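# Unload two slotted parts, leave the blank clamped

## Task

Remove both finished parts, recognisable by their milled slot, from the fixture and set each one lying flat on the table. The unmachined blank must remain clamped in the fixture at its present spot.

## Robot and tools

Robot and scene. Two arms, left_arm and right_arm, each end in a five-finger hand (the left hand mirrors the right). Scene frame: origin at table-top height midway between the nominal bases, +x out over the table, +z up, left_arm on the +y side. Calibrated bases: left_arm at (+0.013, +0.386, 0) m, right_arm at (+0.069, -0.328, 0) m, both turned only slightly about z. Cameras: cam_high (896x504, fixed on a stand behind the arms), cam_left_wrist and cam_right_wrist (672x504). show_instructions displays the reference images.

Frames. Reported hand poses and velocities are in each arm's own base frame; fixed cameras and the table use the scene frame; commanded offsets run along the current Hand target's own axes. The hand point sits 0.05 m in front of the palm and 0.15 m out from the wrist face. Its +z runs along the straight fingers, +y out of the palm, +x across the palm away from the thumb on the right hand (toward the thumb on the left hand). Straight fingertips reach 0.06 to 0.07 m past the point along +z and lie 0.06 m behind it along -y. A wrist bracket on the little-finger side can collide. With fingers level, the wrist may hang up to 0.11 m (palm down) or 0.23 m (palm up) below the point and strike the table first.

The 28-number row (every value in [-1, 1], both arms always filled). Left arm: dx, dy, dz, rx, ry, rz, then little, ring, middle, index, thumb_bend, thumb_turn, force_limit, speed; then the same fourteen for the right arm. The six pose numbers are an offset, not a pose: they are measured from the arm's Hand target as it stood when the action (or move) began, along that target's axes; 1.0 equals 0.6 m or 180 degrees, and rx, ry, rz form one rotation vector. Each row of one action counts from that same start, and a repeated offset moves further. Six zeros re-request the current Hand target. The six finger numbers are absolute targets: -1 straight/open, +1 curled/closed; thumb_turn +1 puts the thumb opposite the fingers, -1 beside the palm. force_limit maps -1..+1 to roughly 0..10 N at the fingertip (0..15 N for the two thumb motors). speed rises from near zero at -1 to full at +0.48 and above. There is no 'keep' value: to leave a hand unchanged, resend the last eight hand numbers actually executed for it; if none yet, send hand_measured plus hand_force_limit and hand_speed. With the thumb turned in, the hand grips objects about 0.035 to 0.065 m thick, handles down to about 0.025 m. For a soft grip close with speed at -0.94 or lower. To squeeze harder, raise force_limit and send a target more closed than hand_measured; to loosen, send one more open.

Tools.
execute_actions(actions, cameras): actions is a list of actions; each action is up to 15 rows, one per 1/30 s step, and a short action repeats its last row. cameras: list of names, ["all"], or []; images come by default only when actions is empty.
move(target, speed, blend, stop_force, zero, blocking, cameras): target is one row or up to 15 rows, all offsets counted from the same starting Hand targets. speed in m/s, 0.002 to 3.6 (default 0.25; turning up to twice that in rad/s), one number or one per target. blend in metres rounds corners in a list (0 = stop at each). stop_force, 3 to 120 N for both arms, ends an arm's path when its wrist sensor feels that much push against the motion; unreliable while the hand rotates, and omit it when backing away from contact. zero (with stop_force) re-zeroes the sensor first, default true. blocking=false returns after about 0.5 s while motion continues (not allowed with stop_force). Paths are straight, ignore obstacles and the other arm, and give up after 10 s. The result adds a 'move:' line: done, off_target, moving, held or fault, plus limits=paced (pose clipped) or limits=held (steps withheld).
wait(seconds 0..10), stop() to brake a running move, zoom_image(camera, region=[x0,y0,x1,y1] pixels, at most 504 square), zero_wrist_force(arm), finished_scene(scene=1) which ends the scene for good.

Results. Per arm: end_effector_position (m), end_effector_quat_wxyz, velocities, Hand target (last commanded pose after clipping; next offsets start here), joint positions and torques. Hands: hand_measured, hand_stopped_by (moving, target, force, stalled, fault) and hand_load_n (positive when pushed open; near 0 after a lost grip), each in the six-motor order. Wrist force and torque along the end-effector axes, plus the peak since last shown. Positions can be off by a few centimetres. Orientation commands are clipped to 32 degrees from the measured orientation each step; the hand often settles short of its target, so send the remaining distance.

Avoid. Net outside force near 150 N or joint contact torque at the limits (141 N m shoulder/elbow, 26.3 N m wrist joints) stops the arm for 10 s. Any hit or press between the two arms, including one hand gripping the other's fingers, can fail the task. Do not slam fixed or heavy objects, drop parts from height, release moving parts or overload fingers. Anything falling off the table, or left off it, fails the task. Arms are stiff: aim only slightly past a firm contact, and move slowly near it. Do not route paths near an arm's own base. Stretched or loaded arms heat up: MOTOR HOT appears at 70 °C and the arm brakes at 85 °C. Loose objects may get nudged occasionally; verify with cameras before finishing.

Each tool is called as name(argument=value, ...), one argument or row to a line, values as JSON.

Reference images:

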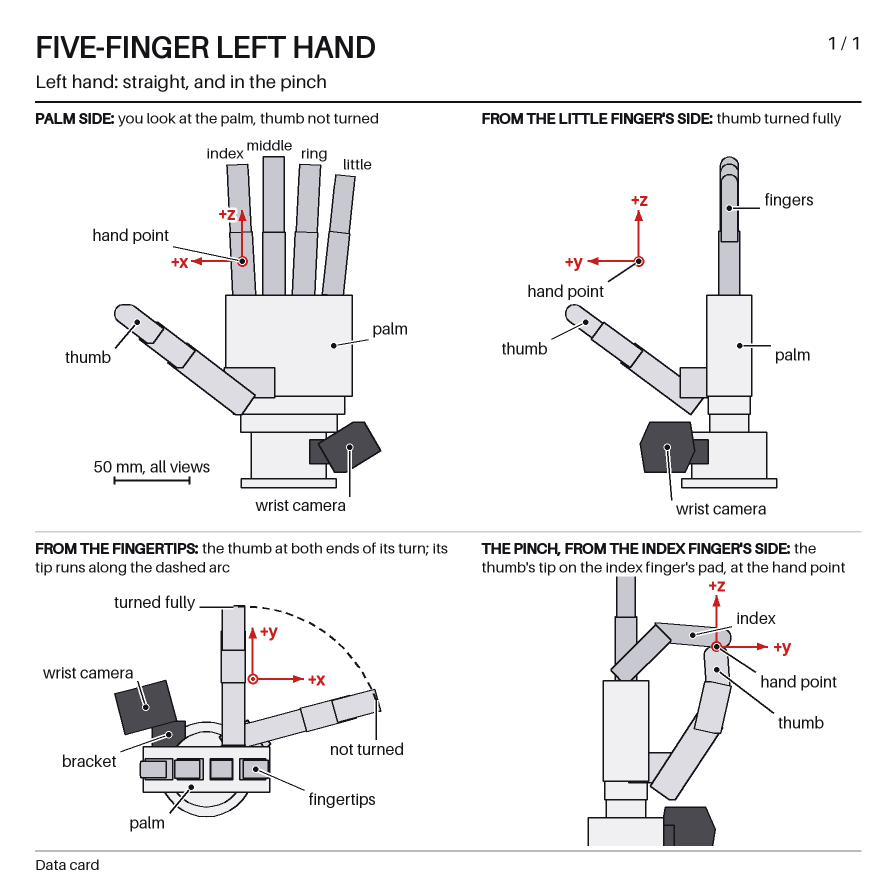

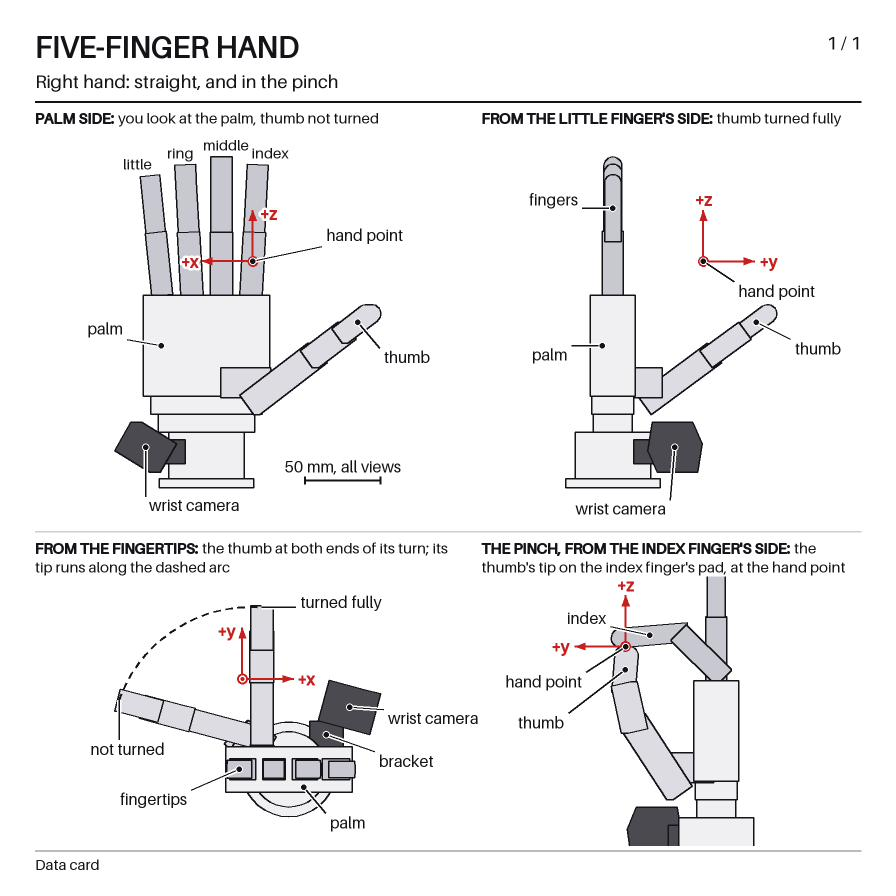

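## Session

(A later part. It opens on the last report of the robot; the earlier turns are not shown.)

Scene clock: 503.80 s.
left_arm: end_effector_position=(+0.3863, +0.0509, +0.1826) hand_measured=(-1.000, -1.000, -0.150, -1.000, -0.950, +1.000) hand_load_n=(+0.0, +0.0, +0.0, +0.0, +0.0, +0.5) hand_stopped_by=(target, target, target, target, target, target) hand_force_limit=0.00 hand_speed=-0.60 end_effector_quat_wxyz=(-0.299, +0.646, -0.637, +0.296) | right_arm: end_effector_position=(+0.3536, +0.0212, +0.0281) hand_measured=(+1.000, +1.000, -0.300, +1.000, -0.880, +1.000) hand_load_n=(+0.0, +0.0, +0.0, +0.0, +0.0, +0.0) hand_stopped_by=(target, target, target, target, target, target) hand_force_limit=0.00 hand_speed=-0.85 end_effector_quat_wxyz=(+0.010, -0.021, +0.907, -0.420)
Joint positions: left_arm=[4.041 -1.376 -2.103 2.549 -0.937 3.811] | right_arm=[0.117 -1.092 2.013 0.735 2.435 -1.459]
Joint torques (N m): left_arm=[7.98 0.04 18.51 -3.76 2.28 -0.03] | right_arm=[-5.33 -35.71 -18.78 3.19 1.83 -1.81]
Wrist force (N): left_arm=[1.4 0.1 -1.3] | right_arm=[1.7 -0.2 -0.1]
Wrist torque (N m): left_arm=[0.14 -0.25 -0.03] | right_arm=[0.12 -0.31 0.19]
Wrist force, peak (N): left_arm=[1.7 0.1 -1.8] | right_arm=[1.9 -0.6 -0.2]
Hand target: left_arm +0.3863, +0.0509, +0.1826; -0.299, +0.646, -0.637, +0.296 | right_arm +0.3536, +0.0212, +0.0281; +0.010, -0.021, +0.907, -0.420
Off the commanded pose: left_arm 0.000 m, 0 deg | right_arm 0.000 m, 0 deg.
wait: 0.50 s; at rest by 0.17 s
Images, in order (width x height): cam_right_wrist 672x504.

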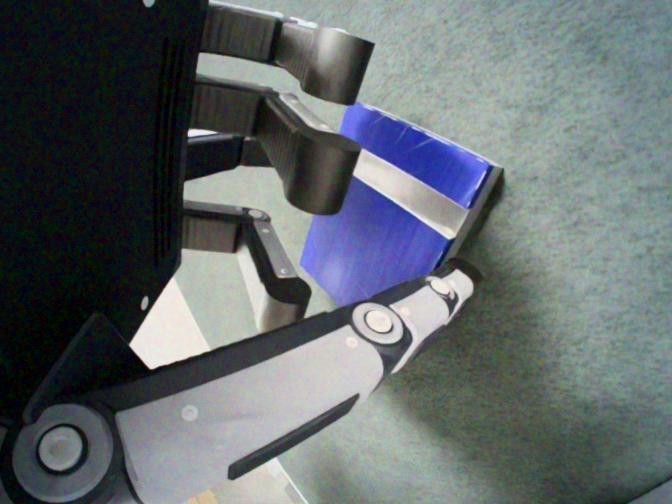

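execute_actions(
  actions=[
    [[0,0,0,0,0,0,-1,-1,-0.15,-1,-0.95,1,0,-0.6,0,0,0,0,0,0,1,1,-0.42,1,-1,1,0,-0.8]],
  ],
)

move(
  target=[
    [0,0,0,0,0,0,-1,-1,-0.15,-1,-0.95,1,0,-0.6,0,-0.0255,-0.0216,0,0,0,1,1,-0.42,1,-1,1,0,-0.8],
    [0,0,0,0,0,0,-1,-1,-0.15,-1,-0.95,1,0,-0.6,0,-0.1785,-0.151,0,0,0,1,1,-0.42,1,-1,1,0,-0.8],
  ],
  speed=[0.03, 0.12],
  blend=0.01,
  cameras=["all"],
)

Scene clock: 506.17 s.
left_arm: end_effector_position=(+0.3863, +0.0509, +0.1826) hand_measured=(-1.000, -1.000, -0.150, -1.000, -0.950, +1.000) hand_load_n=(+0.0, +0.0, +0.0, +0.0, +0.0, +0.0) hand_stopped_by=(target, target, target, target, target, target) hand_force_limit=0.00 hand_speed=-0.60 end_effector_quat_wxyz=(-0.299, +0.646, -0.637, +0.296) | right_arm: end_effector_position=(+0.3536, +0.0212, +0.0281) hand_measured=(+1.000, +1.000, -0.420, +1.000, -1.000, +1.000) hand_load_n=(+0.0, +0.0, +0.0, +0.0, +0.0, +0.0) hand_stopped_by=(target, target, target, target, target, target) hand_force_limit=0.00 hand_speed=-0.80 end_effector_quat_wxyz=(+0.010, -0.021, +0.907, -0.420)
Joint positions: left_arm=[4.041 -1.376 -2.103 2.549 -0.937 3.811] | right_arm=[0.117 -1.092 2.013 0.735 2.435 -1.459]
Joint torques (N m): left_arm=[8.44 0.2 18.92 -3.89 2.36 -0.06] | right_arm=[-5.24 -32.74 -16.11 1.7 2.22 -1.79]
Wrist force (N): left_arm=[1.5 0.2 -1.9] | right_arm=[1.8 -0.2 -0.3]
Wrist torque (N m): left_arm=[0.18 -0.28 -0.03] | right_arm=[0.12 -0.32 0.19]
Wrist force, peak (N): left_arm=[1.7 -0.1 -1.9] | right_arm=[2.1 -0.4 -0.1]
Hand target: left_arm +0.3863, +0.0509, +0.1826; -0.299, +0.646, -0.637, +0.296 | right_arm +0.3536, +0.0212, +0.0281; +0.010, -0.021, +0.907, -0.420
Off the commanded pose: left_arm 0.000 m, 0 deg | right_arm 0.000 m, 0 deg.
Step readings (end_effector_position of left_arm | right_arm):
0: (+0.3863, +0.0509, +0.1826) | (+0.3536, +0.0212, +0.0281)
1: (+0.3863, +0.0509, +0.1826) | (+0.3536, +0.0212, +0.0281)
2: (+0.3863, +0.0509, +0.1826) | (+0.3536, +0.0212, +0.0281)
4: (+0.3863, +0.0509, +0.1826) | (+0.3536, +0.0212, +0.0281)
8: (+0.3863, +0.0509, +0.1826) | (+0.3536, +0.0212, +0.0281)
15: (+0.3863, +0.0509, +0.1826) | (+0.3536, +0.0212, +0.0281)

Scene clock: 508.37 s.
left_arm: end_effector_position=(+0.3863, +0.0509, +0.1826) hand_measured=(-1.000, -1.000, -0.150, -1.000, -0.950, +1.000) hand_load_n=(+0.0, +0.0, +0.0, +0.0, +0.0, +0.0) hand_stopped_by=(target, target, target, target, target, target) hand_force_limit=0.00 hand_speed=-0.60 end_effector_quat_wxyz=(-0.299, +0.646, -0.637, +0.296) | right_arm: end_effector_position=(+0.3536, +0.0210, +0.1684) hand_measured=(+1.000, +1.000, -0.420, +1.000, -1.000, +1.000) hand_load_n=(+0.0, +0.0, +0.0, +0.0, +0.0, +0.0) hand_stopped_by=(target, target, target, target, target, target) hand_force_limit=0.00 hand_speed=-0.80 end_effector_quat_wxyz=(+0.010, -0.020, +0.907, -0.420)
Joint positions: left_arm=[4.041 -1.376 -2.103 2.549 -0.937 3.811] | right_arm=[0.117 -1.332 1.89 1.097 2.435 -1.46]
Joint torques (N m): left_arm=[7.78 0.17 18.51 -3.61 2.47 0.01] | right_arm=[7.2 -35.09 -27.55 5.18 -0.15 2.32]
Wrist force (N): left_arm=[1.6 0.1 -1.4] | right_arm=[2.0 -0.4 -0.1]
Wrist torque (N m): left_arm=[0.15 -0.28 -0.02] | right_arm=[0.06 -0.38 0.13]
Wrist force, peak (N): left_arm=[1.9 0.2 -1.7] | right_arm=[2.1 -1.0 -0.8]
Hand target: left_arm +0.3863, +0.0509, +0.1826; -0.299, +0.646, -0.637, +0.296 | right_arm +0.3536, +0.0210, +0.1684; +0.010, -0.021, +0.907, -0.420
Off the commanded pose: left_arm 0.000 m, 0 deg | right_arm 0.000 m, 0 deg.
move: done

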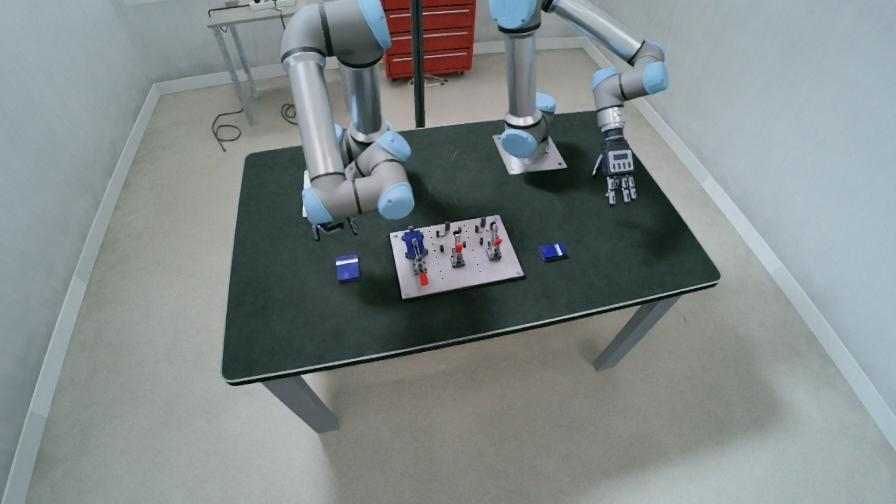

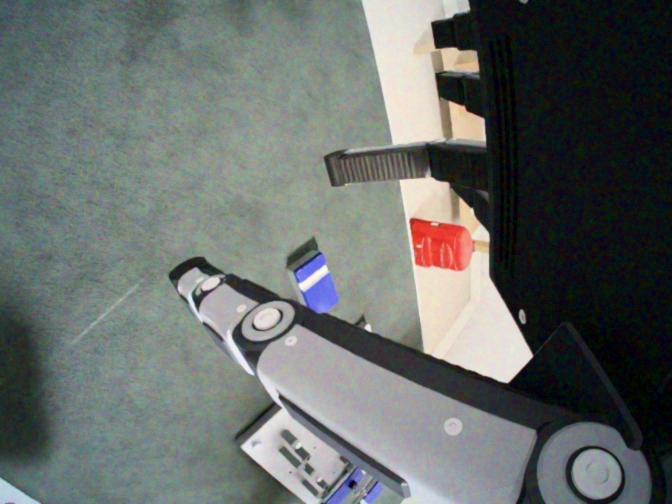

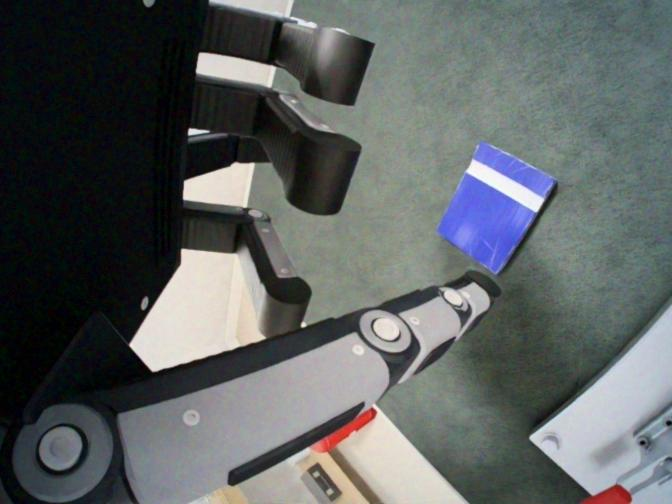

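zoom_image(
  camera="cam_high",
  region=[310, 200, 590, 310],
)

zoom_image(
  camera="cam_high",
  region=[385, 215, 455, 300],
)

Scaled by 1.800.

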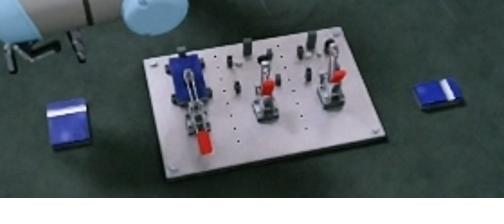

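Scaled by 5.929.

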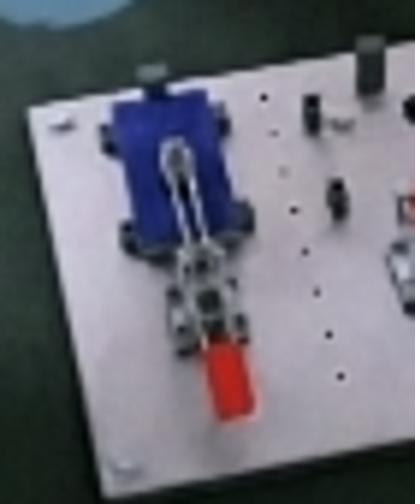

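zoom_image(
  camera="cam_left_wrist",
  region=[230, 200, 430, 350],
)

zoom_image(
  camera="cam_high",
  region=[520, 225, 590, 280],
)

Scaled by 2.520 from the camera's 672x504 image, which has a finer 960x720 frame.

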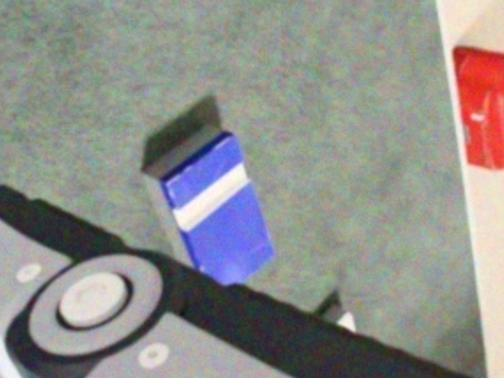

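Scaled by 7.200.

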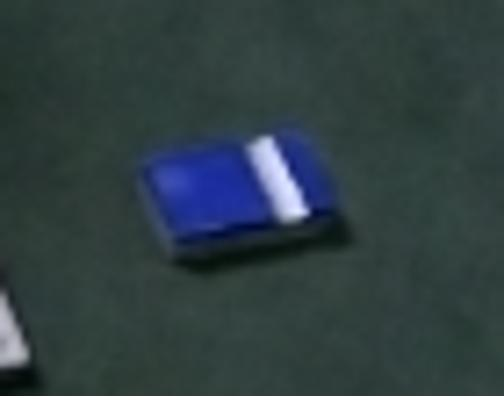

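zoom_image(
  camera="cam_high",
  region=[312, 240, 382, 295],
)

Scaled by 7.200.

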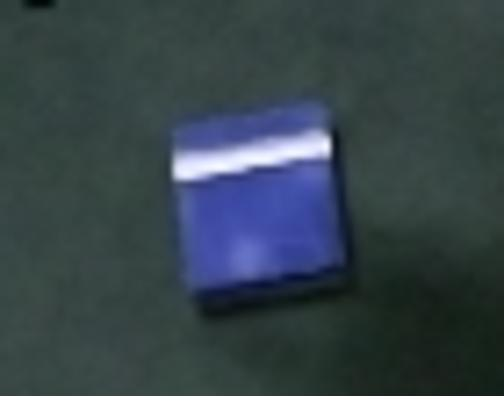

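move(
  target=[0.2,-0.0646,0.0764,0,0,0,-1,-1,-0.15,-1,-0.95,1,0,-0.6,0,0,0,0,0,0,1,1,-0.42,1,-1,1,0,-0.8],
  speed=0.15,
  cameras=["cam_left_wrist"],
)

Scene clock: 518.23 s.
left_arm: end_effector_position=(+0.4478, -0.0683, +0.1827) hand_measured=(-1.000, -1.000, -0.150, -1.000, -0.950, +1.000) hand_load_n=(-0.5, +0.0, +0.0, +0.0, +0.0, +0.0) hand_stopped_by=(target, target, target, target, target, target) hand_force_limit=0.00 hand_speed=-0.60 end_effector_quat_wxyz=(-0.299, +0.646, -0.637, +0.296) | right_arm: end_effector_position=(+0.3536, +0.0210, +0.1684) hand_measured=(+1.000, +1.000, -0.420, +1.000, -1.000, +1.000) hand_load_n=(+0.0, +0.0, +0.0, +0.0, +0.0, +0.0) hand_stopped_by=(target, target, target, target, target, target) hand_force_limit=0.00 hand_speed=-0.80 end_effector_quat_wxyz=(+0.010, -0.021, +0.907, -0.420)
Joint positions: left_arm=[3.474 -1.476 -1.98 2.727 -1.328 3.351] | right_arm=[0.117 -1.332 1.89 1.097 2.435 -1.46]
Joint torques (N m): left_arm=[-7.7 4.97 26.43 2.26 -2.23 -1.37] | right_arm=[6.8 -34.08 -27.68 4.94 -0.29 2.34]
Wrist force (N): left_arm=[1.8 -0.5 -1.8] | right_arm=[1.9 -0.7 -0.4]
Wrist torque (N m): left_arm=[0.09 -0.32 0.09] | right_arm=[0.05 -0.35 0.11]
Wrist force, peak (N): left_arm=[2.8 -0.5 -1.6] | right_arm=[2.4 -0.4 -0.2]
Hand target: left_arm +0.4479, -0.0683, +0.1827; -0.299, +0.646, -0.637, +0.296 | right_arm +0.3536, +0.0210, +0.1684; +0.010, -0.021, +0.907, -0.420
Off the commanded pose: left_arm 0.000 m, 0 deg | right_arm 0.000 m, 0 deg.
move: done
Images, in order (width x height): cam_left_wrist 672x504.

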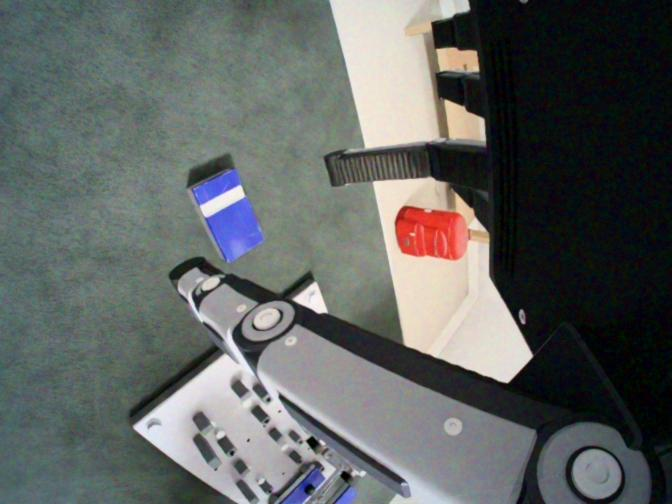

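zoom_image(
  camera="cam_left_wrist",
  region=[160, 140, 300, 280],
)

Scaled by 3.600 from the camera's 672x504 image, which has a finer 960x720 frame.

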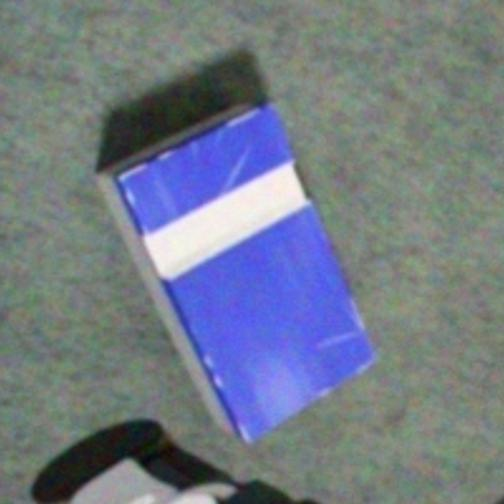

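finished_scene(
)

The scene is finished: the task was done.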